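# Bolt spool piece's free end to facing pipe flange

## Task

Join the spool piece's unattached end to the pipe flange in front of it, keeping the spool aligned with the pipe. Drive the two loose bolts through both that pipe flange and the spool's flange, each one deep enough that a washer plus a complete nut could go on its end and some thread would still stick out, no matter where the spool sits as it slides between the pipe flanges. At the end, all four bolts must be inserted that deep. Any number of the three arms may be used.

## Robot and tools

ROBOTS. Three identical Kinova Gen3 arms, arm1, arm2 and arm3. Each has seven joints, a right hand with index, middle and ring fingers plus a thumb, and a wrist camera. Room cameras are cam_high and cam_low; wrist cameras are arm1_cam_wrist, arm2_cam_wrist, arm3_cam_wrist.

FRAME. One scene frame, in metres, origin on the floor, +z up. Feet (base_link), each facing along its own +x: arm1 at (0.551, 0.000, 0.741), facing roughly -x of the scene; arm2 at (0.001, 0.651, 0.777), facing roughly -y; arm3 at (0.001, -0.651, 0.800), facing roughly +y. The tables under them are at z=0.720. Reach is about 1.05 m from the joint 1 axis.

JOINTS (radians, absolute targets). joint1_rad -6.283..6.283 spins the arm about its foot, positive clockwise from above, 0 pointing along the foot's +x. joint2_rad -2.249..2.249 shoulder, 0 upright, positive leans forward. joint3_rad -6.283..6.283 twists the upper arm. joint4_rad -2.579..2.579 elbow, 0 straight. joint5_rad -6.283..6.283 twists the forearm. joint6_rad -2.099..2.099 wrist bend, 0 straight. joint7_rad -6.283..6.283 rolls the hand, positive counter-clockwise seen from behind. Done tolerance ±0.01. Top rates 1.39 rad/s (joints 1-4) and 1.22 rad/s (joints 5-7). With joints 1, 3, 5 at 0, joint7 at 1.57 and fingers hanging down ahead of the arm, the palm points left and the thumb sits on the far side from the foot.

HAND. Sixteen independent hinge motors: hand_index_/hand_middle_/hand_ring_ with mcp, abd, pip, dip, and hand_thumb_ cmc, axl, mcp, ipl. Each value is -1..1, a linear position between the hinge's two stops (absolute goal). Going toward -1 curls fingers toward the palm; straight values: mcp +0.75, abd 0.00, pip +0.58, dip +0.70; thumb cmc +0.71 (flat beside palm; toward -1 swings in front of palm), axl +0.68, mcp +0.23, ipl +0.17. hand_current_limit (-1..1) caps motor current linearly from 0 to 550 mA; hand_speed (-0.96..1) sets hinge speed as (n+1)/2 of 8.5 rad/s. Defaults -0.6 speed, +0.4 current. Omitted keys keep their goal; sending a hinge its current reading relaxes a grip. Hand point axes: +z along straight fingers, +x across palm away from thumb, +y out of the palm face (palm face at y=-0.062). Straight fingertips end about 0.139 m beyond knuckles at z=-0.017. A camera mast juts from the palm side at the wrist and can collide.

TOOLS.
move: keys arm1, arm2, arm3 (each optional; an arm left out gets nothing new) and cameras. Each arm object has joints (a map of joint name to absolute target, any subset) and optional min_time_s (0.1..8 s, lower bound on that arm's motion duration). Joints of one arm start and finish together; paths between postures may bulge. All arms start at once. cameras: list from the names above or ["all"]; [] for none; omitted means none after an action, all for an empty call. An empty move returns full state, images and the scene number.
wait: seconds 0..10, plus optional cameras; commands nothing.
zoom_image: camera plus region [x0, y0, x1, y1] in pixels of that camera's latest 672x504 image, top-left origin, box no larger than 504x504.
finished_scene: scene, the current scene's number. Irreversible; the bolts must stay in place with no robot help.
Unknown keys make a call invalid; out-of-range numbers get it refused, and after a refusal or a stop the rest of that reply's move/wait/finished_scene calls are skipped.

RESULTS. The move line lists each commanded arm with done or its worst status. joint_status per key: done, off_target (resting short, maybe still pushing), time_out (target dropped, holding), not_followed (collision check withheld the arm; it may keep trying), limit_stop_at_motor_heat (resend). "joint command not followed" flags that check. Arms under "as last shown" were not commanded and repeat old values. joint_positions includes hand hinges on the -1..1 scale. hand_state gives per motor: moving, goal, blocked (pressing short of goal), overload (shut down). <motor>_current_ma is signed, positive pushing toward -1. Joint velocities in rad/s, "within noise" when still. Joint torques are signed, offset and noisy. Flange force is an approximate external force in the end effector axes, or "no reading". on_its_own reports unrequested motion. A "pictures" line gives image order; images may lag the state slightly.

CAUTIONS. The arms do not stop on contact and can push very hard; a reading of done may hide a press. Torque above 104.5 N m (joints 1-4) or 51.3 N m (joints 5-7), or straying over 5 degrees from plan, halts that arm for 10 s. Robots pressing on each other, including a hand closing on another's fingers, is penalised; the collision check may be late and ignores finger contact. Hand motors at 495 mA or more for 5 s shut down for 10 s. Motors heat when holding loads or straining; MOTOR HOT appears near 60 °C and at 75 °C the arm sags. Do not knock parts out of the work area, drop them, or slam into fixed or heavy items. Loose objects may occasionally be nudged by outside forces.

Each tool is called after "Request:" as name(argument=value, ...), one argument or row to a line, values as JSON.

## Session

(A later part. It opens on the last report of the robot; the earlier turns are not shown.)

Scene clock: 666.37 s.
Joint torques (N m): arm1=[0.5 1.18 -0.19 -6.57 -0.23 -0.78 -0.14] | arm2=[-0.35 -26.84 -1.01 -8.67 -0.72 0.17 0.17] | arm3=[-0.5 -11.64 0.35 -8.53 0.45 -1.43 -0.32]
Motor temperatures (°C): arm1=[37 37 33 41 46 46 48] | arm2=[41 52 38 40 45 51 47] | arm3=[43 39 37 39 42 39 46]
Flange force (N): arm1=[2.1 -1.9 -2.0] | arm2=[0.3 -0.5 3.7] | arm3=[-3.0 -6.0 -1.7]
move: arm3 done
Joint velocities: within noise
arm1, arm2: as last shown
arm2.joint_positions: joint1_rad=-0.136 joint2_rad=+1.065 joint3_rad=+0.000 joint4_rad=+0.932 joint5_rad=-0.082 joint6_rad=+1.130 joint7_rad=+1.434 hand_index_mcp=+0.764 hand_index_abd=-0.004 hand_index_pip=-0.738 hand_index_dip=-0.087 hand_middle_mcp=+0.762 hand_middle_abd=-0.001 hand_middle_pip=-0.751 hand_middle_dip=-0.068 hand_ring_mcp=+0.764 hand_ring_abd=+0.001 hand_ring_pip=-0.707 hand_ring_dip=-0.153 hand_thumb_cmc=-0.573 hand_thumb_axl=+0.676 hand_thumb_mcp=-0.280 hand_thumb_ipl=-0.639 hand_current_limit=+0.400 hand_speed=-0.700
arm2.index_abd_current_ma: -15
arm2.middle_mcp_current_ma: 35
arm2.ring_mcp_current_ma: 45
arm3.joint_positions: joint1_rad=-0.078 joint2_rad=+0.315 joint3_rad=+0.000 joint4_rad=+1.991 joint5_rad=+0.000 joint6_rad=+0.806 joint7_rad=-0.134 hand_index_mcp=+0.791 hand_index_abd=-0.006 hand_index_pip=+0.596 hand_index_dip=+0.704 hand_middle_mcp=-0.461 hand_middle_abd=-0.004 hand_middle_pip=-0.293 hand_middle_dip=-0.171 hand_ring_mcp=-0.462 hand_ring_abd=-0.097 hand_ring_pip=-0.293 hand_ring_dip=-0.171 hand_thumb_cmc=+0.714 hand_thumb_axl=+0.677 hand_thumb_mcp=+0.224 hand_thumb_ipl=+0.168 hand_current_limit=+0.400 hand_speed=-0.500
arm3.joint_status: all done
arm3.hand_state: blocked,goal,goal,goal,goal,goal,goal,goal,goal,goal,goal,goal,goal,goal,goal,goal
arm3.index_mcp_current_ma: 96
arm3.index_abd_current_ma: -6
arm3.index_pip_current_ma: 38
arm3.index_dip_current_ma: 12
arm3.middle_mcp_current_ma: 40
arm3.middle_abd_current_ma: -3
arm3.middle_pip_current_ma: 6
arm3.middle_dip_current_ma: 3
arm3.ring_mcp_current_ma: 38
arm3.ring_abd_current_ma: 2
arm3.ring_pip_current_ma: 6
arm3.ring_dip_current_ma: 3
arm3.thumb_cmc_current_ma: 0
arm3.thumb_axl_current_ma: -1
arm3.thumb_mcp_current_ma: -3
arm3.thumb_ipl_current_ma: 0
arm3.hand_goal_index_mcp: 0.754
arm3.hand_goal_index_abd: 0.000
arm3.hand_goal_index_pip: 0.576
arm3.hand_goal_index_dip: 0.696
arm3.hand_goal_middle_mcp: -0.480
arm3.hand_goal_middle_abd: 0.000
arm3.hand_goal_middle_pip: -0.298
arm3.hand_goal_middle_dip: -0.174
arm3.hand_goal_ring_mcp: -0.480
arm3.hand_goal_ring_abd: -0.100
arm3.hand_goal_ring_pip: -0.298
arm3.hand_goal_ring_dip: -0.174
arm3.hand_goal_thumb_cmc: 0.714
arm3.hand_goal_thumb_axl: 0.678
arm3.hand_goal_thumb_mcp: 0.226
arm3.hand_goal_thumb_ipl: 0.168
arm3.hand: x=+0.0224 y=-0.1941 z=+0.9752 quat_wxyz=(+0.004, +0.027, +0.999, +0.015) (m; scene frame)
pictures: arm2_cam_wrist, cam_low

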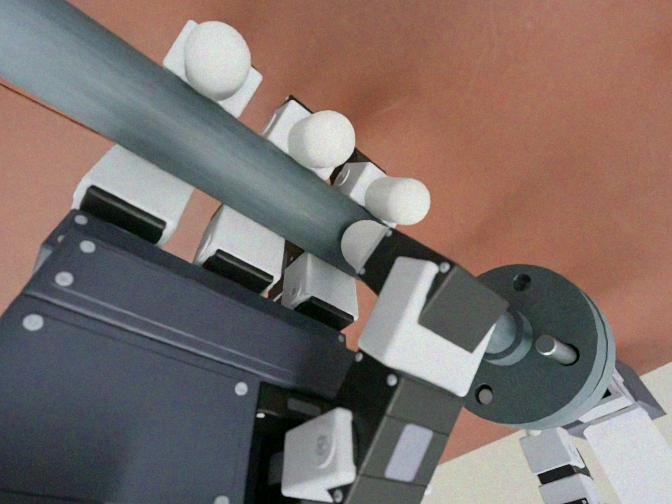

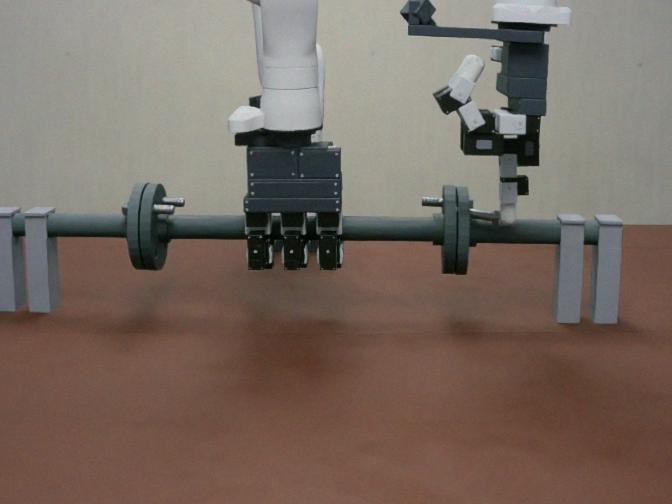

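Request:
move(
  arm3={"joints": {"joint2_rad": 0.3093, "joint4_rad": 2.0161, "joint6_rad": 0.7862}, "min_time_s": 2},
)

Request:
move(
  arm3={"joints": {"joint2_rad": 0.3171, "joint4_rad": 2.0039, "joint6_rad": 0.7905}, "min_time_s": 2},
  cameras=["cam_low"],
)

Request:
zoom_image(
  camera="cam_low",
  region=[430, 180, 530, 280],
)

Request:
move(
  arm3={"joints": {"joint2_rad": 0.3114, "joint4_rad": 1.9882, "joint6_rad": 0.812}, "min_time_s": 2},
  cameras=["cam_low"],
)

Request:
zoom_image(
  camera="cam_low",
  region=[430, 180, 530, 280],
)

Scene clock: 671.63 s.
Joint torques (N m): arm1=[0.48 1.2 -0.17 -6.59 -0.18 -0.76 -0.14] | arm2=[-0.14 -27.48 -0.89 -9.02 -0.67 0.04 0.17] | arm3=[-0.65 -11.55 0.07 -7.7 0.18 -0.75 -0.36]
Motor temperatures (°C): arm1=[37 37 33 41 46 46 48] | arm2=[41 52 38 40 45 51 47] | arm3=[43 39 37 39 42 39 46]
Flange force (N): arm1=[2.1 -1.7 -1.8] | arm2=[0.3 -0.3 4.5] | arm3=[-3.4 -4.3 -0.4]
move: arm3 done
Joint velocities: within noise
arm1, arm2: as last shown
arm2.index_abd_current_ma: -14
arm3.joint_positions: joint1_rad=-0.078 joint2_rad=+0.309 joint3_rad=+0.000 joint4_rad=+2.016 joint5_rad=+0.000 joint6_rad=+0.786 joint7_rad=-0.134 hand_index_mcp=+0.765 hand_index_abd=-0.006 hand_index_pip=+0.584 hand_index_dip=+0.702 hand_middle_mcp=-0.461 hand_middle_abd=-0.004 hand_middle_pip=-0.293 hand_middle_dip=-0.171 hand_ring_mcp=-0.462 hand_ring_abd=-0.097 hand_ring_pip=-0.293 hand_ring_dip=-0.171 hand_thumb_cmc=+0.714 hand_thumb_axl=+0.677 hand_thumb_mcp=+0.224 hand_thumb_ipl=+0.168 hand_current_limit=+0.400 hand_speed=-0.500
arm3.joint_status: all done
arm3.hand_state: goal,goal,goal,goal,goal,goal,goal,goal,goal,goal,goal,goal,goal,goal,goal,goal
arm3.index_mcp_current_ma: 19
arm3.index_abd_current_ma: -6
arm3.index_pip_current_ma: 11
arm3.index_dip_current_ma: 7
arm3.middle_mcp_current_ma: 40
arm3.middle_abd_current_ma: -3
arm3.middle_pip_current_ma: 6
arm3.middle_dip_current_ma: 3
arm3.ring_mcp_current_ma: 38
arm3.ring_abd_current_ma: 2
arm3.ring_pip_current_ma: 6
arm3.ring_dip_current_ma: 3
arm3.thumb_cmc_current_ma: 0
arm3.thumb_axl_current_ma: -1
arm3.thumb_mcp_current_ma: -3
arm3.thumb_ipl_current_ma: 0
arm3.hand_goal_index_mcp: 0.754
arm3.hand_goal_index_abd: 0.000
arm3.hand_goal_index_pip: 0.576
arm3.hand_goal_index_dip: 0.696
arm3.hand_goal_middle_mcp: -0.480
arm3.hand_goal_middle_abd: 0.000
arm3.hand_goal_middle_pip: -0.298
arm3.hand_goal_middle_dip: -0.174
arm3.hand_goal_ring_mcp: -0.480
arm3.hand_goal_ring_abd: -0.100
arm3.hand_goal_ring_pip: -0.298
arm3.hand_goal_ring_dip: -0.174
arm3.hand_goal_thumb_cmc: 0.714
arm3.hand_goal_thumb_axl: 0.678
arm3.hand_goal_thumb_mcp: 0.226
arm3.hand_goal_thumb_ipl: 0.168
arm3.hand: x=+0.0229 y=-0.2004 z=+0.9714 quat_wxyz=(+0.004, +0.027, +0.999, +0.015) (m; scene frame)
pictures: none

Scene clock: 673.93 s.
Joint torques (N m): arm1=[0.5 1.28 -0.19 -6.59 -0.18 -0.77 -0.18] | arm2=[-0.2 -27.26 -0.92 -8.93 -0.68 0.05 0.17] | arm3=[-0.65 -11.66 0.12 -7.9 0.29 -0.94 -0.35]
Motor temperatures (°C): arm1=[37 37 33 41 46 46 48] | arm2=[41 51 38 40 45 51 47] | arm3=[43 39 37 39 42 39 46]
Flange force (N): arm1=[2.3 -1.8 -1.8] | arm2=[0.4 -0.4 4.1] | arm3=[-3.4 -4.7 -0.8]
move: arm3 done
Joint velocities: within noise
arm1.joint_positions: joint1_rad=-0.397 joint2_rad=-0.403 joint3_rad=-0.161 joint4_rad=+1.313 joint5_rad=-0.014 joint6_rad=+2.068 joint7_rad=+1.960 hand_index_mcp=+0.753 hand_index_abd=+0.000 hand_index_pip=+0.577 hand_index_dip=+0.696 hand_middle_mcp=+0.753 hand_middle_abd=+0.000 hand_middle_pip=+0.577 hand_middle_dip=+0.696 hand_ring_mcp=+0.753 hand_ring_abd=+0.000 hand_ring_pip=+0.577 hand_ring_dip=+0.696 hand_thumb_cmc=+0.714 hand_thumb_axl=+0.677 hand_thumb_mcp=+0.224 hand_thumb_ipl=+0.168 hand_current_limit=+0.400 hand_speed=-0.600
arm1.joint_status: not commanded
arm1.hand_state: goal,goal,goal,goal,goal,goal,goal,goal,goal,goal,goal,goal,goal,goal,goal,goal
arm1.index_mcp_current_ma: 0
arm1.index_abd_current_ma: 0
arm1.index_pip_current_ma: 0
arm1.index_dip_current_ma: 0
arm1.middle_mcp_current_ma: 0
arm1.middle_abd_current_ma: 0
arm1.middle_pip_current_ma: 0
arm1.middle_dip_current_ma: 0
arm1.ring_mcp_current_ma: 0
arm1.ring_abd_current_ma: 0
arm1.ring_pip_current_ma: 0
arm1.ring_dip_current_ma: 0
arm1.thumb_cmc_current_ma: 0
arm1.thumb_axl_current_ma: 0
arm1.thumb_mcp_current_ma: -2
arm1.thumb_ipl_current_ma: 0
arm1.hand_goal_index_mcp: 0.754
arm1.hand_goal_index_abd: 0.000
arm1.hand_goal_index_pip: 0.576
arm1.hand_goal_index_dip: 0.696
arm1.hand_goal_middle_mcp: 0.754
arm1.hand_goal_middle_abd: 0.000
arm1.hand_goal_middle_pip: 0.576
arm1.hand_goal_middle_dip: 0.696
arm1.hand_goal_ring_mcp: 0.754
arm1.hand_goal_ring_abd: 0.000
arm1.hand_goal_ring_pip: 0.576
arm1.hand_goal_ring_dip: 0.696
arm1.hand_goal_thumb_cmc: 0.714
arm1.hand_goal_thumb_axl: 0.678
arm1.hand_goal_thumb_mcp: 0.226
arm1.hand_goal_thumb_ipl: 0.168
arm1.hand: x=+0.4890 y=-0.1242 z=+1.3033 quat_wxyz=(+0.014, -0.892, -0.445, +0.084) (m; scene frame)
arm2: as last shown
arm2.joint_positions: joint1_rad=-0.136 joint2_rad=+1.065 joint3_rad=+0.000 joint4_rad=+0.932 joint5_rad=-0.082 joint6_rad=+1.130 joint7_rad=+1.434 hand_index_mcp=+0.764 hand_index_abd=-0.004 hand_index_pip=-0.738 hand_index_dip=-0.088 hand_middle_mcp=+0.762 hand_middle_abd=-0.001 hand_middle_pip=-0.751 hand_middle_dip=-0.068 hand_ring_mcp=+0.765 hand_ring_abd=+0.001 hand_ring_pip=-0.707 hand_ring_dip=-0.153 hand_thumb_cmc=-0.573 hand_thumb_axl=+0.676 hand_thumb_mcp=-0.280 hand_thumb_ipl=-0.639 hand_current_limit=+0.400 hand_speed=-0.700
arm2.middle_mcp_current_ma: 37
arm2.ring_mcp_current_ma: 49
arm3.joint_positions: joint1_rad=-0.078 joint2_rad=+0.317 joint3_rad=+0.000 joint4_rad=+2.004 joint5_rad=+0.000 joint6_rad=+0.791 joint7_rad=-0.134 hand_index_mcp=+0.778 hand_index_abd=-0.006 hand_index_pip=+0.588 hand_index_dip=+0.702 hand_middle_mcp=-0.461 hand_middle_abd=-0.004 hand_middle_pip=-0.293 hand_middle_dip=-0.171 hand_ring_mcp=-0.462 hand_ring_abd=-0.097 hand_ring_pip=-0.293 hand_ring_dip=-0.171 hand_thumb_cmc=+0.714 hand_thumb_axl=+0.677 hand_thumb_mcp=+0.224 hand_thumb_ipl=+0.168 hand_current_limit=+0.400 hand_speed=-0.500
arm3.joint_status: all done
arm3.hand_state: blocked,goal,goal,goal,goal,goal,goal,goal,goal,goal,goal,goal,goal,goal,goal,goal
arm3.index_mcp_current_ma: 54
arm3.index_abd_current_ma: -6
arm3.index_pip_current_ma: 19
arm3.index_dip_current_ma: 7
arm3.middle_mcp_current_ma: 40
arm3.middle_abd_current_ma: -3
arm3.middle_pip_current_ma: 6
arm3.middle_dip_current_ma: 3
arm3.ring_mcp_current_ma: 38
arm3.ring_abd_current_ma: 2
arm3.ring_pip_current_ma: 6
arm3.ring_dip_current_ma: 3
arm3.thumb_cmc_current_ma: 0
arm3.thumb_axl_current_ma: -1
arm3.thumb_mcp_current_ma: -3
arm3.thumb_ipl_current_ma: 0
arm3.hand_goal_index_mcp: 0.754
arm3.hand_goal_index_abd: 0.000
arm3.hand_goal_index_pip: 0.576
arm3.hand_goal_index_dip: 0.696
arm3.hand_goal_middle_mcp: -0.480
arm3.hand_goal_middle_abd: 0.000
arm3.hand_goal_middle_pip: -0.298
arm3.hand_goal_middle_dip: -0.174
arm3.hand_goal_ring_mcp: -0.480
arm3.hand_goal_ring_abd: -0.100
arm3.hand_goal_ring_pip: -0.298
arm3.hand_goal_ring_dip: -0.174
arm3.hand_goal_thumb_cmc: 0.714
arm3.hand_goal_thumb_axl: 0.678
arm3.hand_goal_thumb_mcp: 0.226
arm3.hand_goal_thumb_ipl: 0.168
arm3.hand: x=+0.0226 y=-0.1963 z=+0.9714 quat_wxyz=(+0.004, +0.027, +0.999, +0.015) (m; scene frame)
pictures: cam_low

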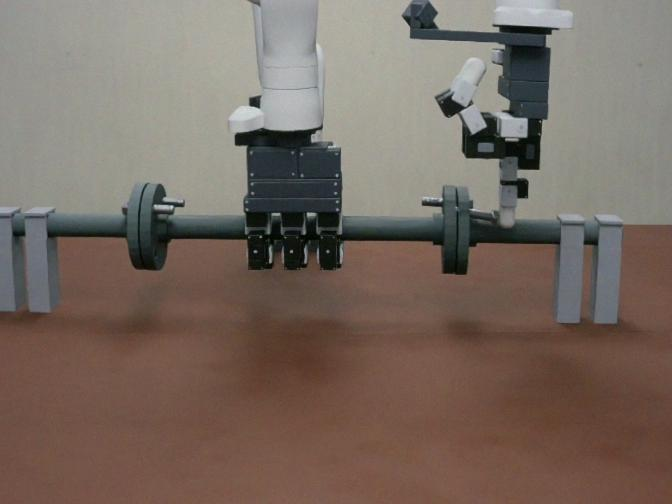

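Scaled by 5.040.

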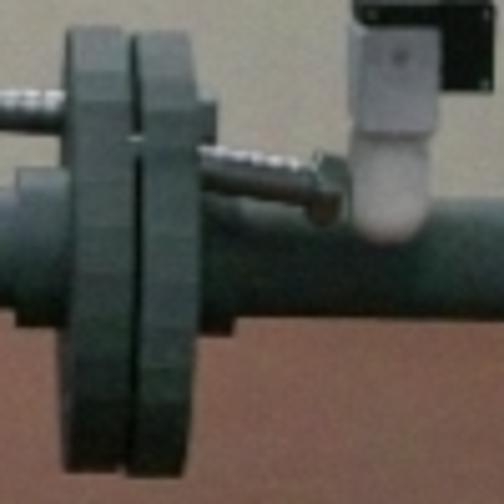

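Scene clock: 676.23 s.
Joint torques (N m): arm1=[0.55 1.26 -0.16 -6.59 -0.2 -0.82 -0.16] | arm2=[0.03 -27.97 -0.74 -9.23 -0.64 -0.06 0.17] | arm3=[-0.75 -11.71 0.14 -7.77 0.21 -0.67 -0.41]
Motor temperatures (°C): arm1=[37 37 33 41 46 46 48] | arm2=[41 51 38 40 45 51 47] | arm3=[43 39 37 39 42 39 46]
Flange force (N): arm1=[2.3 -1.7 -2.0] | arm2=[0.0 0.0 5.0] | arm3=[-3.8 -4.2 -0.2]
move: arm3 done
Joint velocities: within noise
arm1, arm2: as last shown
arm3.joint_positions: joint1_rad=-0.078 joint2_rad=+0.311 joint3_rad=+0.000 joint4_rad=+1.988 joint5_rad=+0.000 joint6_rad=+0.812 joint7_rad=-0.134 hand_index_mcp=+0.762 hand_index_abd=-0.003 hand_index_pip=+0.582 hand_index_dip=+0.701 hand_middle_mcp=-0.461 hand_middle_abd=-0.004 hand_middle_pip=-0.293 hand_middle_dip=-0.171 hand_ring_mcp=-0.462 hand_ring_abd=-0.097 hand_ring_pip=-0.293 hand_ring_dip=-0.171 hand_thumb_cmc=+0.714 hand_thumb_axl=+0.677 hand_thumb_mcp=+0.224 hand_thumb_ipl=+0.168 hand_current_limit=+0.400 hand_speed=-0.500
arm3.joint_status: all done
arm3.hand_state: goal,goal,goal,goal,goal,goal,goal,goal,goal,goal,goal,goal,goal,goal,goal,goal
arm3.index_mcp_current_ma: 12
arm3.index_abd_current_ma: -3
arm3.index_pip_current_ma: 8
arm3.index_dip_current_ma: 7
arm3.middle_mcp_current_ma: 40
arm3.middle_abd_current_ma: -3
arm3.middle_pip_current_ma: 6
arm3.middle_dip_current_ma: 3
arm3.ring_mcp_current_ma: 38
arm3.ring_abd_current_ma: 2
arm3.ring_pip_current_ma: 6
arm3.ring_dip_current_ma: 3
arm3.thumb_cmc_current_ma: 0
arm3.thumb_axl_current_ma: -1
arm3.thumb_mcp_current_ma: -3
arm3.thumb_ipl_current_ma: 0
arm3.hand_goal_index_mcp: 0.754
arm3.hand_goal_index_abd: 0.000
arm3.hand_goal_index_pip: 0.576
arm3.hand_goal_index_dip: 0.696
arm3.hand_goal_middle_mcp: -0.480
arm3.hand_goal_middle_abd: 0.000
arm3.hand_goal_middle_pip: -0.298
arm3.hand_goal_middle_dip: -0.174
arm3.hand_goal_ring_mcp: -0.480
arm3.hand_goal_ring_abd: -0.100
arm3.hand_goal_ring_pip: -0.298
arm3.hand_goal_ring_dip: -0.174
arm3.hand_goal_thumb_cmc: 0.714
arm3.hand_goal_thumb_axl: 0.678
arm3.hand_goal_thumb_mcp: 0.226
arm3.hand_goal_thumb_ipl: 0.168
arm3.hand: x=+0.0224 y=-0.1941 z=+0.9771 quat_wxyz=(+0.004, +0.027, +0.999, +0.015) (m; scene frame)
pictures: cam_low

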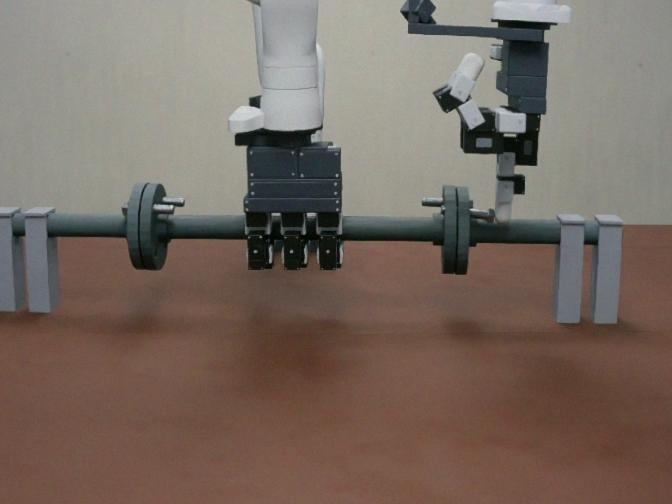

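Scaled by 5.040.

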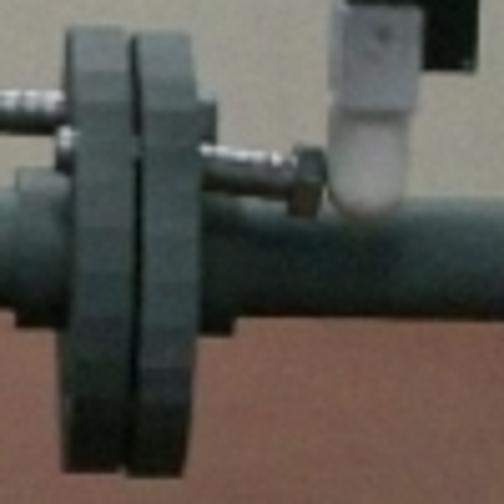

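Request:
move(
  arm3={"joints": {"joint1_rad": -0.0754, "joint2_rad": 0.3222, "joint4_rad": 1.9709, "joint6_rad": 0.8185, "joint7_rad": -0.1319}, "min_time_s": 2},
  cameras=["cam_low"],
)

Request:
zoom_image(
  camera="cam_low",
  region=[430, 180, 530, 280],
)

Scene clock: 679.67 s.
Joint torques (N m): arm1=[0.51 1.18 -0.13 -6.52 -0.18 -0.78 -0.19] | arm2=[-0.08 -27.83 -0.77 -9.17 -0.62 0.02 0.15] | arm3=[-0.68 -11.97 0.24 -7.94 0.24 -0.69 -0.41]
Motor temperatures (°C): arm1=[37 37 33 41 46 46 48] | arm2=[41 51 38 40 45 51 47] | arm3=[43 39 37 39 42 39 46]
Flange force (N): arm1=[2.0 -1.8 -2.2] | arm2=[0.2 -0.2 5.0] | arm3=[-3.5 -4.6 0.0]
move: arm3 done
Joint velocities: within noise
arm1, arm2: as last shown
arm3.joint_positions: joint1_rad=-0.075 joint2_rad=+0.322 joint3_rad=+0.000 joint4_rad=+1.971 joint5_rad=+0.000 joint6_rad=+0.819 joint7_rad=-0.132 hand_index_mcp=+0.762 hand_index_abd=-0.003 hand_index_pip=+0.582 hand_index_dip=+0.701 hand_middle_mcp=-0.461 hand_middle_abd=-0.004 hand_middle_pip=-0.293 hand_middle_dip=-0.171 hand_ring_mcp=-0.462 hand_ring_abd=-0.097 hand_ring_pip=-0.293 hand_ring_dip=-0.171 hand_thumb_cmc=+0.714 hand_thumb_axl=+0.677 hand_thumb_mcp=+0.224 hand_thumb_ipl=+0.168 hand_current_limit=+0.400 hand_speed=-0.500
arm3.joint_status: all done
arm3.hand_state: goal,goal,goal,goal,goal,goal,goal,goal,goal,goal,goal,goal,goal,goal,goal,goal
arm3.index_mcp_current_ma: 12
arm3.index_abd_current_ma: -3
arm3.index_pip_current_ma: 8
arm3.index_dip_current_ma: 7
arm3.middle_mcp_current_ma: 40
arm3.middle_abd_current_ma: -3
arm3.middle_pip_current_ma: 6
arm3.middle_dip_current_ma: 3
arm3.ring_mcp_current_ma: 38
arm3.ring_abd_current_ma: 2
arm3.ring_pip_current_ma: 6
arm3.ring_dip_current_ma: 3
arm3.thumb_cmc_current_ma: 0
arm3.thumb_axl_current_ma: -1
arm3.thumb_mcp_current_ma: -3
arm3.thumb_ipl_current_ma: 0
arm3.hand_goal_index_mcp: 0.754
arm3.hand_goal_index_abd: 0.000
arm3.hand_goal_index_pip: 0.576
arm3.hand_goal_index_dip: 0.696
arm3.hand_goal_middle_mcp: -0.480
arm3.hand_goal_middle_abd: 0.000
arm3.hand_goal_middle_pip: -0.298
arm3.hand_goal_middle_dip: -0.174
arm3.hand_goal_ring_mcp: -0.480
arm3.hand_goal_ring_abd: -0.100
arm3.hand_goal_ring_pip: -0.298
arm3.hand_goal_ring_dip: -0.174
arm3.hand_goal_thumb_cmc: 0.714
arm3.hand_goal_thumb_axl: 0.678
arm3.hand_goal_thumb_mcp: 0.226
arm3.hand_goal_thumb_ipl: 0.168
arm3.hand: x=+0.0228 y=-0.1884 z=+0.9772 quat_wxyz=(+0.004, +0.027, +0.999, +0.015) (m; scene frame)
pictures: cam_low

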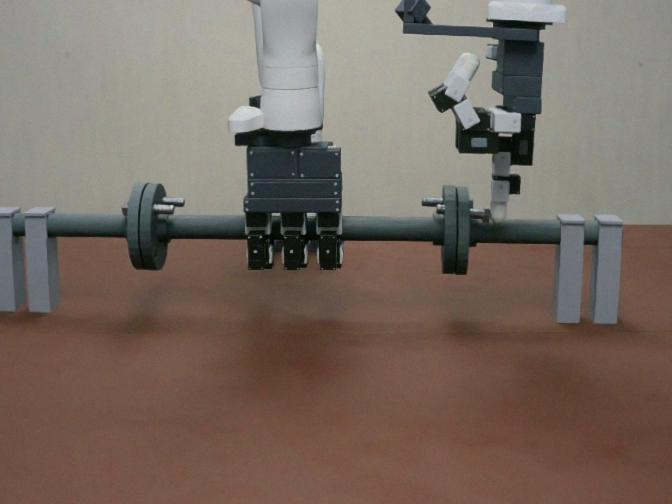

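Scaled by 5.040.

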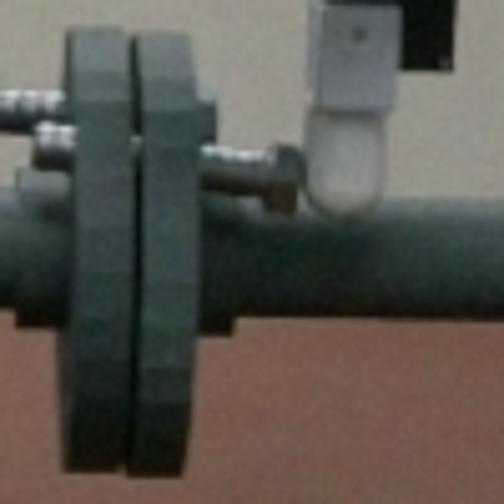

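Request:
move(
  arm3={"joints": {"joint1_rad": -0.0708, "joint2_rad": 0.3453, "joint4_rad": 1.9328, "joint6_rad": 0.8335, "joint7_rad": -0.1273}, "min_time_s": 3},
  cameras=["cam_low"],
)

Request:
zoom_image(
  camera="cam_low",
  region=[430, 180, 530, 280],
)

Scene clock: 683.73 s.
Joint torques (N m): arm1=[0.46 1.26 -0.19 -6.62 -0.19 -0.74 -0.2] | arm2=[-0.06 -28.32 -0.75 -9.51 -0.67 -0.13 0.15] | arm3=[-0.74 -12.36 0.22 -7.91 0.18 -0.71 -0.34]
Motor temperatures (°C): arm1=[37 37 33 41 46 46 48] | arm2=[41 51 38 40 45 51 47] | arm3=[43 39 37 39 42 39 46]
Flange force (N): arm1=[2.4 -1.9 -1.5] | arm2=[0.5 -0.3 5.5] | arm3=[-3.4 -4.5 -0.4]
move: arm3 done
Joint velocities: within noise
arm1, arm2: as last shown
arm2.joint_positions: joint1_rad=-0.136 joint2_rad=+1.065 joint3_rad=+0.000 joint4_rad=+0.932 joint5_rad=-0.082 joint6_rad=+1.130 joint7_rad=+1.434 hand_index_mcp=+0.764 hand_index_abd=-0.004 hand_index_pip=-0.738 hand_index_dip=-0.088 hand_middle_mcp=+0.762 hand_middle_abd=-0.001 hand_middle_pip=-0.751 hand_middle_dip=-0.069 hand_ring_mcp=+0.765 hand_ring_abd=+0.001 hand_ring_pip=-0.707 hand_ring_dip=-0.153 hand_thumb_cmc=-0.573 hand_thumb_axl=+0.676 hand_thumb_mcp=-0.280 hand_thumb_ipl=-0.639 hand_current_limit=+0.400 hand_speed=-0.700
arm2.index_mcp_current_ma: 45
arm3.joint_positions: joint1_rad=-0.071 joint2_rad=+0.345 joint3_rad=+0.000 joint4_rad=+1.933 joint5_rad=+0.000 joint6_rad=+0.834 joint7_rad=-0.127 hand_index_mcp=+0.762 hand_index_abd=-0.003 hand_index_pip=+0.582 hand_index_dip=+0.701 hand_middle_mcp=-0.461 hand_middle_abd=-0.004 hand_middle_pip=-0.293 hand_middle_dip=-0.171 hand_ring_mcp=-0.462 hand_ring_abd=-0.097 hand_ring_pip=-0.293 hand_ring_dip=-0.171 hand_thumb_cmc=+0.714 hand_thumb_axl=+0.677 hand_thumb_mcp=+0.224 hand_thumb_ipl=+0.168 hand_current_limit=+0.400 hand_speed=-0.500
arm3.joint_status: all done
arm3.hand_state: goal,goal,goal,goal,goal,goal,goal,goal,goal,goal,goal,goal,goal,goal,goal,goal
arm3.index_mcp_current_ma: 12
arm3.index_abd_current_ma: -3
arm3.index_pip_current_ma: 8
arm3.index_dip_current_ma: 7
arm3.middle_mcp_current_ma: 40
arm3.middle_abd_current_ma: -3
arm3.middle_pip_current_ma: 6
arm3.middle_dip_current_ma: 3
arm3.ring_mcp_current_ma: 38
arm3.ring_abd_current_ma: 2
arm3.ring_pip_current_ma: 6
arm3.ring_dip_current_ma: 3
arm3.thumb_cmc_current_ma: 0
arm3.thumb_axl_current_ma: -1
arm3.thumb_mcp_current_ma: -3
arm3.thumb_ipl_current_ma: 0
arm3.hand_goal_index_mcp: 0.754
arm3.hand_goal_index_abd: 0.000
arm3.hand_goal_index_pip: 0.576
arm3.hand_goal_index_dip: 0.696
arm3.hand_goal_middle_mcp: -0.480
arm3.hand_goal_middle_abd: 0.000
arm3.hand_goal_middle_pip: -0.298
arm3.hand_goal_middle_dip: -0.174
arm3.hand_goal_ring_mcp: -0.480
arm3.hand_goal_ring_abd: -0.100
arm3.hand_goal_ring_pip: -0.298
arm3.hand_goal_ring_dip: -0.174
arm3.hand_goal_thumb_cmc: 0.714
arm3.hand_goal_thumb_axl: 0.678
arm3.hand_goal_thumb_mcp: 0.226
arm3.hand_goal_thumb_ipl: 0.168
arm3.hand: x=+0.0237 y=-0.1762 z=+0.9776 quat_wxyz=(+0.004, +0.027, +0.999, +0.015) (m; scene frame)
pictures: cam_low

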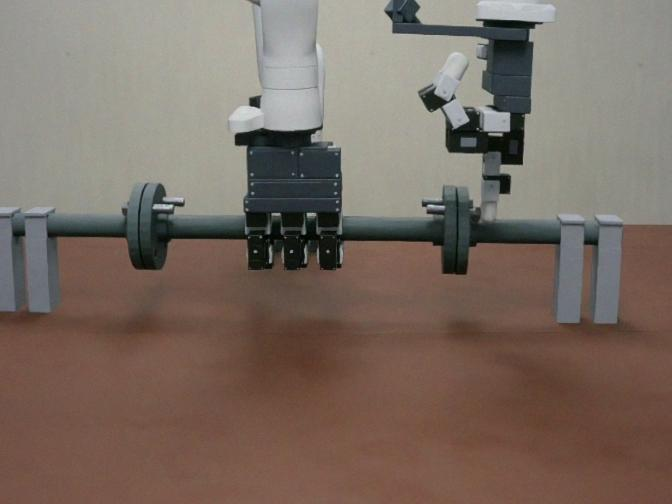

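Scaled by 5.040.

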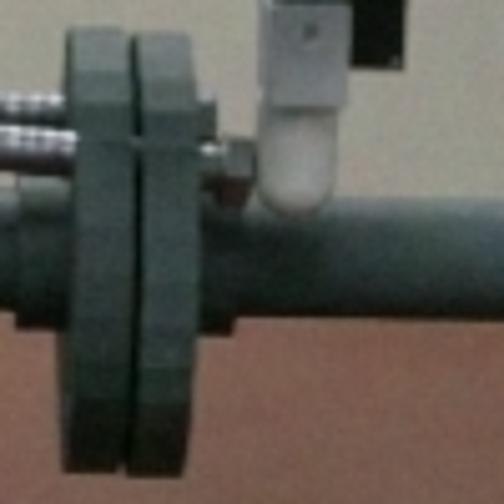

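Request:
move(
  arm3={"joints": {"joint1_rad": -0.0689, "joint2_rad": 0.3556, "joint4_rad": 1.9155, "joint6_rad": 0.8405, "joint7_rad": -0.1254}, "min_time_s": 2},
  cameras=["cam_low", "arm2_cam_wrist"],
)

Request:
zoom_image(
  camera="cam_low",
  region=[430, 180, 530, 280],
)

Request:
zoom_image(
  camera="arm2_cam_wrist",
  region=[455, 255, 625, 435],
)

Scene clock: 686.70 s.
Joint torques (N m): arm1=[0.49 1.3 -0.19 -6.58 -0.17 -0.75 -0.12] | arm2=[0.01 -28.68 -0.75 -9.64 -0.65 -0.17 0.16] | arm3=[-0.69 -12.65 0.22 -7.95 0.17 -0.73 -0.39]
Motor temperatures (°C): arm1=[37 37 33 41 46 46 48] | arm2=[41 51 38 40 45 51 47] | arm3=[43 39 37 39 42 39 46]
Flange force (N): arm1=[2.2 -1.6 -1.8] | arm2=[0.2 -0.2 6.0] | arm3=[-3.4 -4.4 -0.3]
move: arm3 done
Joint velocities: within noise
arm1: as last shown
arm2.joint_positions: joint1_rad=-0.136 joint2_rad=+1.065 joint3_rad=+0.000 joint4_rad=+0.932 joint5_rad=-0.082 joint6_rad=+1.130 joint7_rad=+1.434 hand_index_mcp=+0.764 hand_index_abd=-0.004 hand_index_pip=-0.738 hand_index_dip=-0.088 hand_middle_mcp=+0.762 hand_middle_abd=-0.001 hand_middle_pip=-0.751 hand_middle_dip=-0.069 hand_ring_mcp=+0.765 hand_ring_abd=+0.001 hand_ring_pip=-0.707 hand_ring_dip=-0.153 hand_thumb_cmc=-0.573 hand_thumb_axl=+0.676 hand_thumb_mcp=-0.280 hand_thumb_ipl=-0.639 hand_current_limit=+0.400 hand_speed=-0.700
arm2.joint_status: not commanded
arm2.hand_state: goal,goal,blocked,blocked,goal,goal,blocked,blocked,goal,goal,blocked,blocked,goal,goal,goal,goal
arm2.index_mcp_current_ma: 47
arm2.index_abd_current_ma: -14
arm2.index_pip_current_ma: 289
arm2.index_dip_current_ma: 385
arm2.middle_mcp_current_ma: 38
arm2.middle_abd_current_ma: -5
arm2.middle_pip_current_ma: 224
arm2.middle_dip_current_ma: 385
arm2.ring_mcp_current_ma: 49
arm2.ring_abd_current_ma: 3
arm2.ring_pip_current_ma: 385
arm2.ring_dip_current_ma: 385
arm2.thumb_cmc_current_ma: -12
arm2.thumb_axl_current_ma: -11
arm2.thumb_mcp_current_ma: 1
arm2.thumb_ipl_current_ma: 16
arm2.hand_goal_index_mcp: 0.754
arm2.hand_goal_index_abd: 0.000
arm2.hand_goal_index_pip: -0.800
arm2.hand_goal_index_dip: -0.350
arm2.hand_goal_middle_mcp: 0.754
arm2.hand_goal_middle_abd: 0.000
arm2.hand_goal_middle_pip: -0.800
arm2.hand_goal_middle_dip: -0.350
arm2.hand_goal_ring_mcp: 0.754
arm2.hand_goal_ring_abd: 0.000
arm2.hand_goal_ring_pip: -0.800
arm2.hand_goal_ring_dip: -0.350
arm2.hand_goal_thumb_cmc: -0.570
arm2.hand_goal_thumb_axl: 0.678
arm2.hand_goal_thumb_mcp: -0.280
arm2.hand_goal_thumb_ipl: -0.642
arm2.hand: x=+0.1471 y=-0.0324 z=+0.8502 quat_wxyz=(+0.033, +0.731, +0.681, +0.020) (m; scene frame)
arm3.joint_positions: joint1_rad=-0.069 joint2_rad=+0.356 joint3_rad=+0.000 joint4_rad=+1.916 joint5_rad=+0.000 joint6_rad=+0.840 joint7_rad=-0.125 hand_index_mcp=+0.762 hand_index_abd=-0.003 hand_index_pip=+0.582 hand_index_dip=+0.701 hand_middle_mcp=-0.461 hand_middle_abd=-0.004 hand_middle_pip=-0.293 hand_middle_dip=-0.171 hand_ring_mcp=-0.462 hand_ring_abd=-0.097 hand_ring_pip=-0.293 hand_ring_dip=-0.171 hand_thumb_cmc=+0.714 hand_thumb_axl=+0.677 hand_thumb_mcp=+0.224 hand_thumb_ipl=+0.168 hand_current_limit=+0.400 hand_speed=-0.500
arm3.joint_status: all done
arm3.hand_state: goal,goal,goal,goal,goal,goal,goal,goal,goal,goal,goal,goal,goal,goal,goal,goal
arm3.index_mcp_current_ma: 12
arm3.index_abd_current_ma: -3
arm3.index_pip_current_ma: 8
arm3.index_dip_current_ma: 7
arm3.middle_mcp_current_ma: 40
arm3.middle_abd_current_ma: -3
arm3.middle_pip_current_ma: 6
arm3.middle_dip_current_ma: 3
arm3.ring_mcp_current_ma: 38
arm3.ring_abd_current_ma: 2
arm3.ring_pip_current_ma: 6
arm3.ring_dip_current_ma: 3
arm3.thumb_cmc_current_ma: 0
arm3.thumb_axl_current_ma: -1
arm3.thumb_mcp_current_ma: -3
arm3.thumb_ipl_current_ma: 0
arm3.hand_goal_index_mcp: 0.754
arm3.hand_goal_index_abd: 0.000
arm3.hand_goal_index_pip: 0.576
arm3.hand_goal_index_dip: 0.696
arm3.hand_goal_middle_mcp: -0.480
arm3.hand_goal_middle_abd: 0.000
arm3.hand_goal_middle_pip: -0.298
arm3.hand_goal_middle_dip: -0.174
arm3.hand_goal_ring_mcp: -0.480
arm3.hand_goal_ring_abd: -0.100
arm3.hand_goal_ring_pip: -0.298
arm3.hand_goal_ring_dip: -0.174
arm3.hand_goal_thumb_cmc: 0.714
arm3.hand_goal_thumb_axl: 0.678
arm3.hand_goal_thumb_mcp: 0.226
arm3.hand_goal_thumb_ipl: 0.168
arm3.hand: x=+0.0240 y=-0.1707 z=+0.9778 quat_wxyz=(+0.004, +0.027, +0.999, +0.015) (m; scene frame)
pictures: arm2_cam_wrist, cam_low

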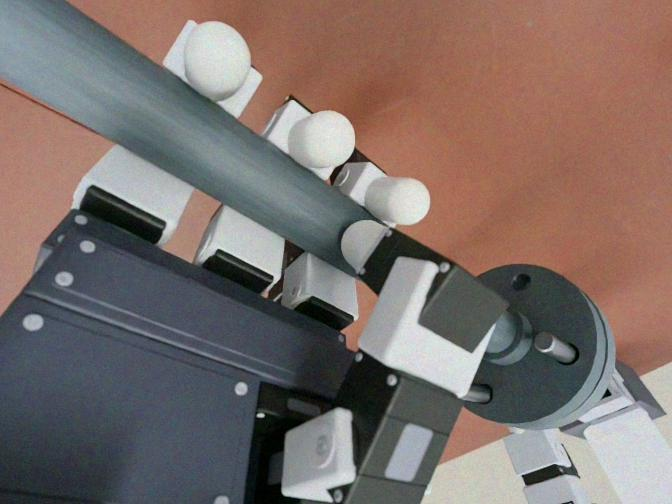

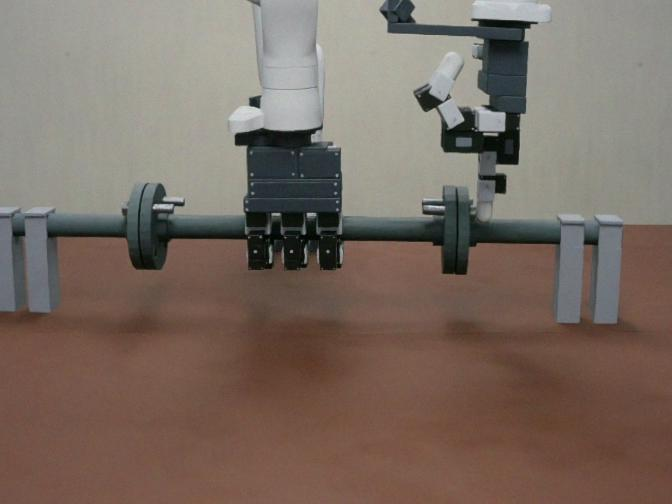

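Scaled by 5.040.

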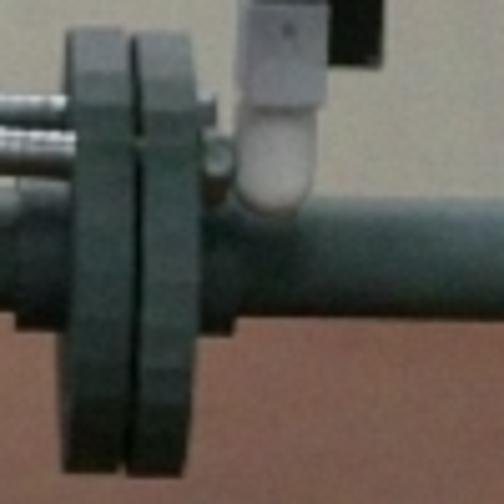

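Scaled by 2.800.

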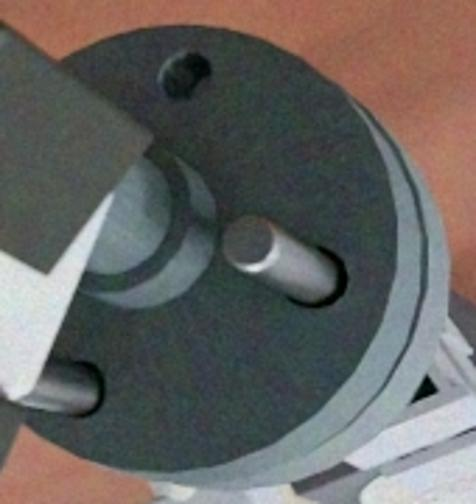

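Request:
move(
  arm3={"joints": {"joint1_rad": -0.0682, "joint2_rad": 0.3595, "joint4_rad": 1.9094, "joint6_rad": 0.8427, "joint7_rad": -0.1247}, "min_time_s": 1},
  cameras=["cam_low"],
)

Request:
zoom_image(
  camera="cam_low",
  region=[430, 180, 530, 280],
)

Scene clock: 688.60 s.
Joint torques (N m): arm1=[0.5 1.21 -0.14 -6.51 -0.18 -0.77 -0.2] | arm2=[0.23 -28.93 -0.6 -9.77 -0.61 -0.22 0.1] | arm3=[-0.57 -12.7 0.33 -8.32 0.26 -0.97 -0.33]
Motor temperatures (°C): arm1=[37 37 33 41 46 46 48] | arm2=[41 51 38 40 45 51 47] | arm3=[43 39 37 39 42 39 46]
Flange force (N): arm1=[2.0 -1.8 -2.2] | arm2=[0.3 0.0 6.3] | arm3=[-3.0 -5.3 -0.6]
move: arm3 done
Joint velocities: within noise
arm1, arm2: as last shown
arm2.joint_positions: joint1_rad=-0.136 joint2_rad=+1.065 joint3_rad=+0.000 joint4_rad=+0.932 joint5_rad=-0.082 joint6_rad=+1.130 joint7_rad=+1.434 hand_index_mcp=+0.765 hand_index_abd=-0.004 hand_index_pip=-0.738 hand_index_dip=-0.088 hand_middle_mcp=+0.762 hand_middle_abd=-0.001 hand_middle_pip=-0.751 hand_middle_dip=-0.069 hand_ring_mcp=+0.765 hand_ring_abd=+0.001 hand_ring_pip=-0.707 hand_ring_dip=-0.153 hand_thumb_cmc=-0.573 hand_thumb_axl=+0.676 hand_thumb_mcp=-0.280 hand_thumb_ipl=-0.639 hand_current_limit=+0.400 hand_speed=-0.700
arm2.index_mcp_current_ma: 48
arm3.joint_positions: joint1_rad=-0.068 joint2_rad=+0.360 joint3_rad=+0.000 joint4_rad=+1.909 joint5_rad=+0.000 joint6_rad=+0.843 joint7_rad=-0.125 hand_index_mcp=+0.770 hand_index_abd=-0.003 hand_index_pip=+0.584 hand_index_dip=+0.701 hand_middle_mcp=-0.461 hand_middle_abd=-0.004 hand_middle_pip=-0.293 hand_middle_dip=-0.171 hand_ring_mcp=-0.462 hand_ring_abd=-0.097 hand_ring_pip=-0.293 hand_ring_dip=-0.171 hand_thumb_cmc=+0.714 hand_thumb_axl=+0.677 hand_thumb_mcp=+0.224 hand_thumb_ipl=+0.168 hand_current_limit=+0.400 hand_speed=-0.500
arm3.joint_status: all done
arm3.hand_state: goal,goal,goal,goal,goal,goal,goal,goal,goal,goal,goal,goal,goal,goal,goal,goal
arm3.index_mcp_current_ma: 32
arm3.index_abd_current_ma: -3
arm3.index_pip_current_ma: 11
arm3.index_dip_current_ma: 7
arm3.middle_mcp_current_ma: 40
arm3.middle_abd_current_ma: -3
arm3.middle_pip_current_ma: 6
arm3.middle_dip_current_ma: 3
arm3.ring_mcp_current_ma: 38
arm3.ring_abd_current_ma: 2
arm3.ring_pip_current_ma: 6
arm3.ring_dip_current_ma: 3
arm3.thumb_cmc_current_ma: 0
arm3.thumb_axl_current_ma: -1
arm3.thumb_mcp_current_ma: -3
arm3.thumb_ipl_current_ma: 0
arm3.hand_goal_index_mcp: 0.754
arm3.hand_goal_index_abd: 0.000
arm3.hand_goal_index_pip: 0.576
arm3.hand_goal_index_dip: 0.696
arm3.hand_goal_middle_mcp: -0.480
arm3.hand_goal_middle_abd: 0.000
arm3.hand_goal_middle_pip: -0.298
arm3.hand_goal_middle_dip: -0.174
arm3.hand_goal_ring_mcp: -0.480
arm3.hand_goal_ring_abd: -0.100
arm3.hand_goal_ring_pip: -0.298
arm3.hand_goal_ring_dip: -0.174
arm3.hand_goal_thumb_cmc: 0.714
arm3.hand_goal_thumb_axl: 0.678
arm3.hand_goal_thumb_mcp: 0.226
arm3.hand_goal_thumb_ipl: 0.168
arm3.hand: x=+0.0242 y=-0.1687 z=+0.9778 quat_wxyz=(+0.004, +0.027, +0.999, +0.015) (m; scene frame)
pictures: cam_low

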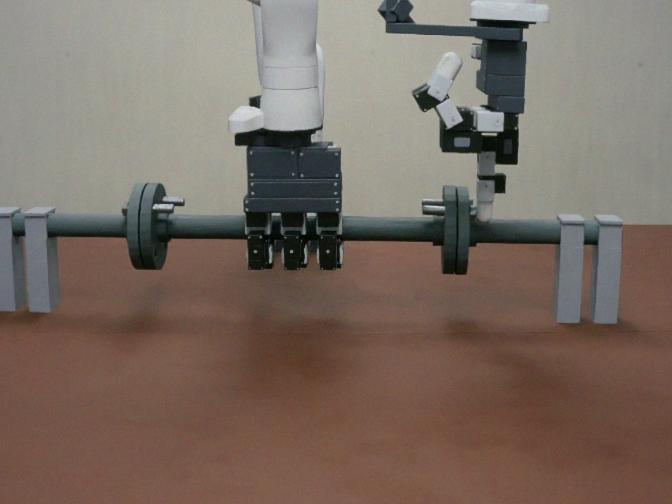

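Scaled by 5.040.

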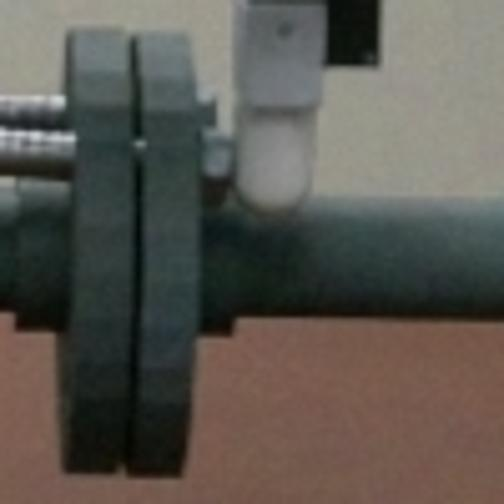

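Request:
move(
  arm3={"joints": {"joint1_rad": -0.0777, "joint2_rad": 0.3122, "joint4_rad": 1.989, "joint6_rad": 0.8104, "joint7_rad": -0.1342}, "min_time_s": 2},
)

Request:
move(
  arm3={"joints": {"joint1_rad": -0.0857, "joint2_rad": 0.2031, "joint4_rad": 1.9898, "joint6_rad": 0.9187, "joint7_rad": -0.1422}, "min_time_s": 3},
  cameras=["cam_low", "arm2_cam_wrist", "cam_high"],
)

Request:
zoom_image(
  camera="cam_low",
  region=[400, 170, 500, 270],
)

Request:
zoom_image(
  camera="arm2_cam_wrist",
  region=[455, 255, 625, 435],
)

Request:
zoom_image(
  camera="cam_high",
  region=[385, 220, 455, 285],
)

Scene clock: 692.83 s.
Joint torques (N m): arm1=[0.46 1.23 -0.21 -6.51 -0.2 -0.8 -0.18] | arm2=[-0.07 -28.56 -0.83 -9.52 -0.66 -0.11 0.13] | arm3=[-0.72 -11.72 0.26 -7.64 0.18 -0.59 -0.39]
Motor temperatures (°C): arm1=[37 37 33 41 46 46 48] | arm2=[41 51 38 41 45 51 47] | arm3=[43 39 37 39 42 39 46]
Flange force (N): arm1=[2.2 -2.0 -2.2] | arm2=[0.0 -0.3 5.9] | arm3=[-3.6 -3.9 -0.1]
move: arm3 done
Joint velocities: within noise
arm1, arm2: as last shown
arm3.joint_positions: joint1_rad=-0.078 joint2_rad=+0.312 joint3_rad=+0.000 joint4_rad=+1.989 joint5_rad=+0.000 joint6_rad=+0.810 joint7_rad=-0.134 hand_index_mcp=+0.756 hand_index_abd=-0.003 hand_index_pip=+0.578 hand_index_dip=+0.699 hand_middle_mcp=-0.461 hand_middle_abd=-0.004 hand_middle_pip=-0.293 hand_middle_dip=-0.171 hand_ring_mcp=-0.462 hand_ring_abd=-0.097 hand_ring_pip=-0.293 hand_ring_dip=-0.171 hand_thumb_cmc=+0.714 hand_thumb_axl=+0.677 hand_thumb_mcp=+0.224 hand_thumb_ipl=+0.168 hand_current_limit=+0.400 hand_speed=-0.500
arm3.joint_status: all done
arm3.hand_state: goal,goal,goal,goal,goal,goal,goal,goal,goal,goal,goal,goal,goal,goal,goal,goal
arm3.index_mcp_current_ma: 2
arm3.index_abd_current_ma: -3
arm3.index_pip_current_ma: 2
arm3.index_dip_current_ma: 3
arm3.middle_mcp_current_ma: 40
arm3.middle_abd_current_ma: -3
arm3.middle_pip_current_ma: 6
arm3.middle_dip_current_ma: 3
arm3.ring_mcp_current_ma: 38
arm3.ring_abd_current_ma: 2
arm3.ring_pip_current_ma: 6
arm3.ring_dip_current_ma: 3
arm3.thumb_cmc_current_ma: 0
arm3.thumb_axl_current_ma: -1
arm3.thumb_mcp_current_ma: -3
arm3.thumb_ipl_current_ma: 0
arm3.hand_goal_index_mcp: 0.754
arm3.hand_goal_index_abd: 0.000
arm3.hand_goal_index_pip: 0.576
arm3.hand_goal_index_dip: 0.696
arm3.hand_goal_middle_mcp: -0.480
arm3.hand_goal_middle_abd: 0.000
arm3.hand_goal_middle_pip: -0.298
arm3.hand_goal_middle_dip: -0.174
arm3.hand_goal_ring_mcp: -0.480
arm3.hand_goal_ring_abd: -0.100
arm3.hand_goal_ring_pip: -0.298
arm3.hand_goal_ring_dip: -0.174
arm3.hand_goal_thumb_cmc: 0.714
arm3.hand_goal_thumb_axl: 0.678
arm3.hand_goal_thumb_mcp: 0.226
arm3.hand_goal_thumb_ipl: 0.168
arm3.hand: x=+0.0224 y=-0.1941 z=+0.9767 quat_wxyz=(+0.004, +0.027, +0.999, +0.015) (m; scene frame)
pictures: none

Scene clock: 696.13 s.
Joint torques (N m): arm1=[0.51 1.32 -0.21 -6.63 -0.21 -0.82 -0.2] | arm2=[-0.05 -28.54 -0.82 -9.48 -0.67 -0.09 0.15] | arm3=[-0.72 -10.34 0.18 -8.24 0.2 -0.63 -0.35]
Motor temperatures (°C): arm1=[37 37 33 41 46 46 48] | arm2=[41 51 38 41 45 51 47] | arm3=[43 39 37 39 42 39 46]
Flange force (N): arm1=[2.6 -1.9 -1.7] | arm2=[-0.1 -0.2 5.9] | arm3=[-3.4 -3.9 0.5]
move: arm3 done
Joint velocities: within noise
arm1, arm2: as last shown
arm3.joint_positions: joint1_rad=-0.086 joint2_rad=+0.203 joint3_rad=+0.000 joint4_rad=+1.990 joint5_rad=+0.000 joint6_rad=+0.919 joint7_rad=-0.142 hand_index_mcp=+0.756 hand_index_abd=-0.003 hand_index_pip=+0.578 hand_index_dip=+0.699 hand_middle_mcp=-0.461 hand_middle_abd=-0.004 hand_middle_pip=-0.293 hand_middle_dip=-0.171 hand_ring_mcp=-0.462 hand_ring_abd=-0.097 hand_ring_pip=-0.293 hand_ring_dip=-0.171 hand_thumb_cmc=+0.714 hand_thumb_axl=+0.677 hand_thumb_mcp=+0.224 hand_thumb_ipl=+0.168 hand_current_limit=+0.400 hand_speed=-0.500
arm3.joint_status: all done
arm3.hand_state: goal,goal,goal,goal,goal,goal,goal,goal,goal,goal,goal,goal,goal,goal,goal,goal
arm3.index_mcp_current_ma: 1
arm3.index_abd_current_ma: -3
arm3.index_pip_current_ma: 2
arm3.index_dip_current_ma: 3
arm3.middle_mcp_current_ma: 40
arm3.middle_abd_current_ma: -3
arm3.middle_pip_current_ma: 6
arm3.middle_dip_current_ma: 3
arm3.ring_mcp_current_ma: 38
arm3.ring_abd_current_ma: 2
arm3.ring_pip_current_ma: 6
arm3.ring_dip_current_ma: 3
arm3.thumb_cmc_current_ma: 0
arm3.thumb_axl_current_ma: -1
arm3.thumb_mcp_current_ma: -3
arm3.thumb_ipl_current_ma: 0
arm3.hand_goal_index_mcp: 0.754
arm3.hand_goal_index_abd: 0.000
arm3.hand_goal_index_pip: 0.576
arm3.hand_goal_index_dip: 0.696
arm3.hand_goal_middle_mcp: -0.480
arm3.hand_goal_middle_abd: 0.000
arm3.hand_goal_middle_pip: -0.298
arm3.hand_goal_middle_dip: -0.174
arm3.hand_goal_ring_mcp: -0.480
arm3.hand_goal_ring_abd: -0.100
arm3.hand_goal_ring_pip: -0.298
arm3.hand_goal_ring_dip: -0.174
arm3.hand_goal_thumb_cmc: 0.714
arm3.hand_goal_thumb_axl: 0.678
arm3.hand_goal_thumb_mcp: 0.226
arm3.hand_goal_thumb_ipl: 0.168
arm3.hand: x=+0.0210 y=-0.2172 z=+1.0148 quat_wxyz=(+0.003, +0.027, +0.999, +0.015) (m; scene frame)
pictures: arm2_cam_wrist, cam_high, cam_low

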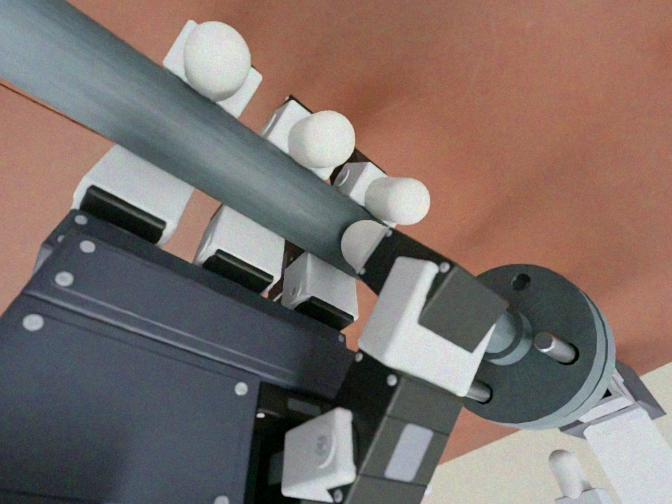

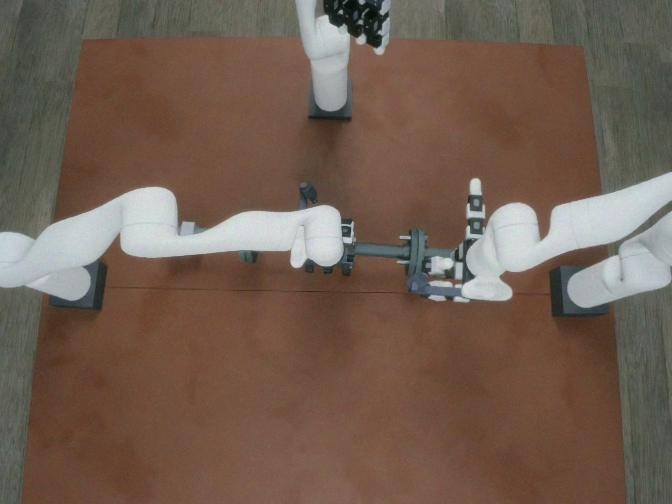

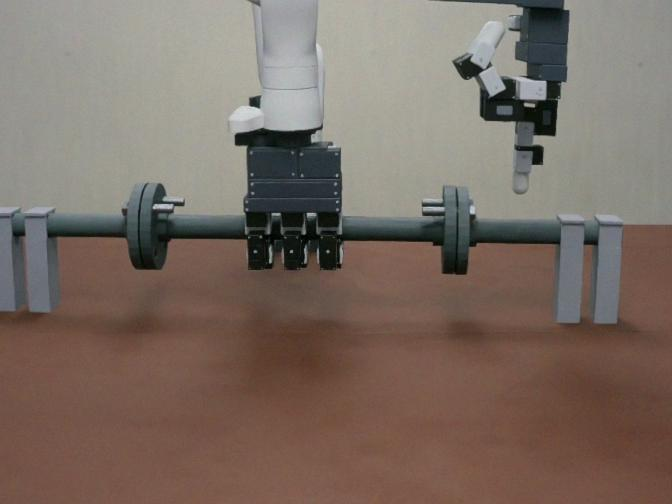

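Scaled by 5.040.

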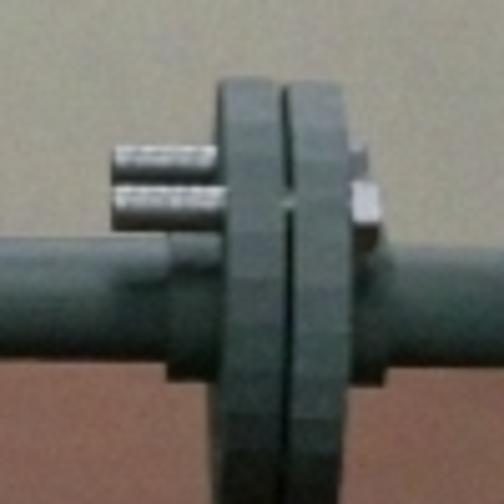

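Scaled by 2.800.

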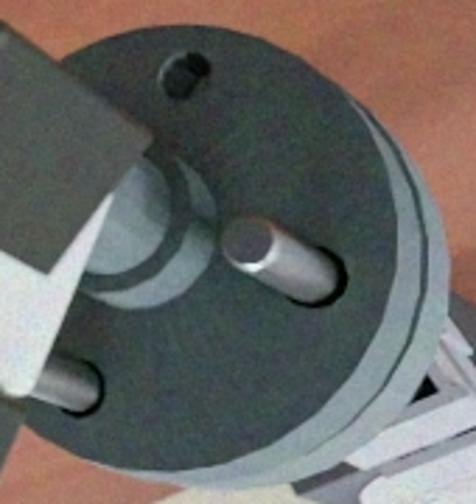

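Scaled by 7.200.

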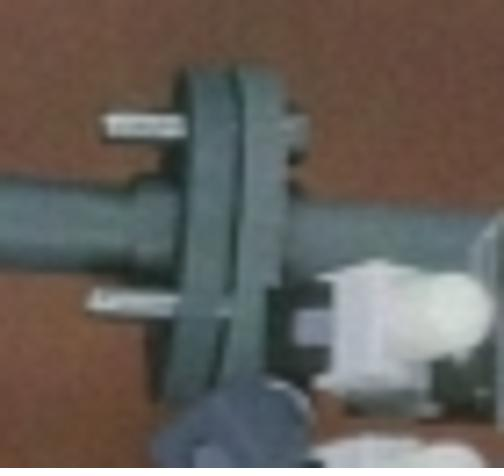

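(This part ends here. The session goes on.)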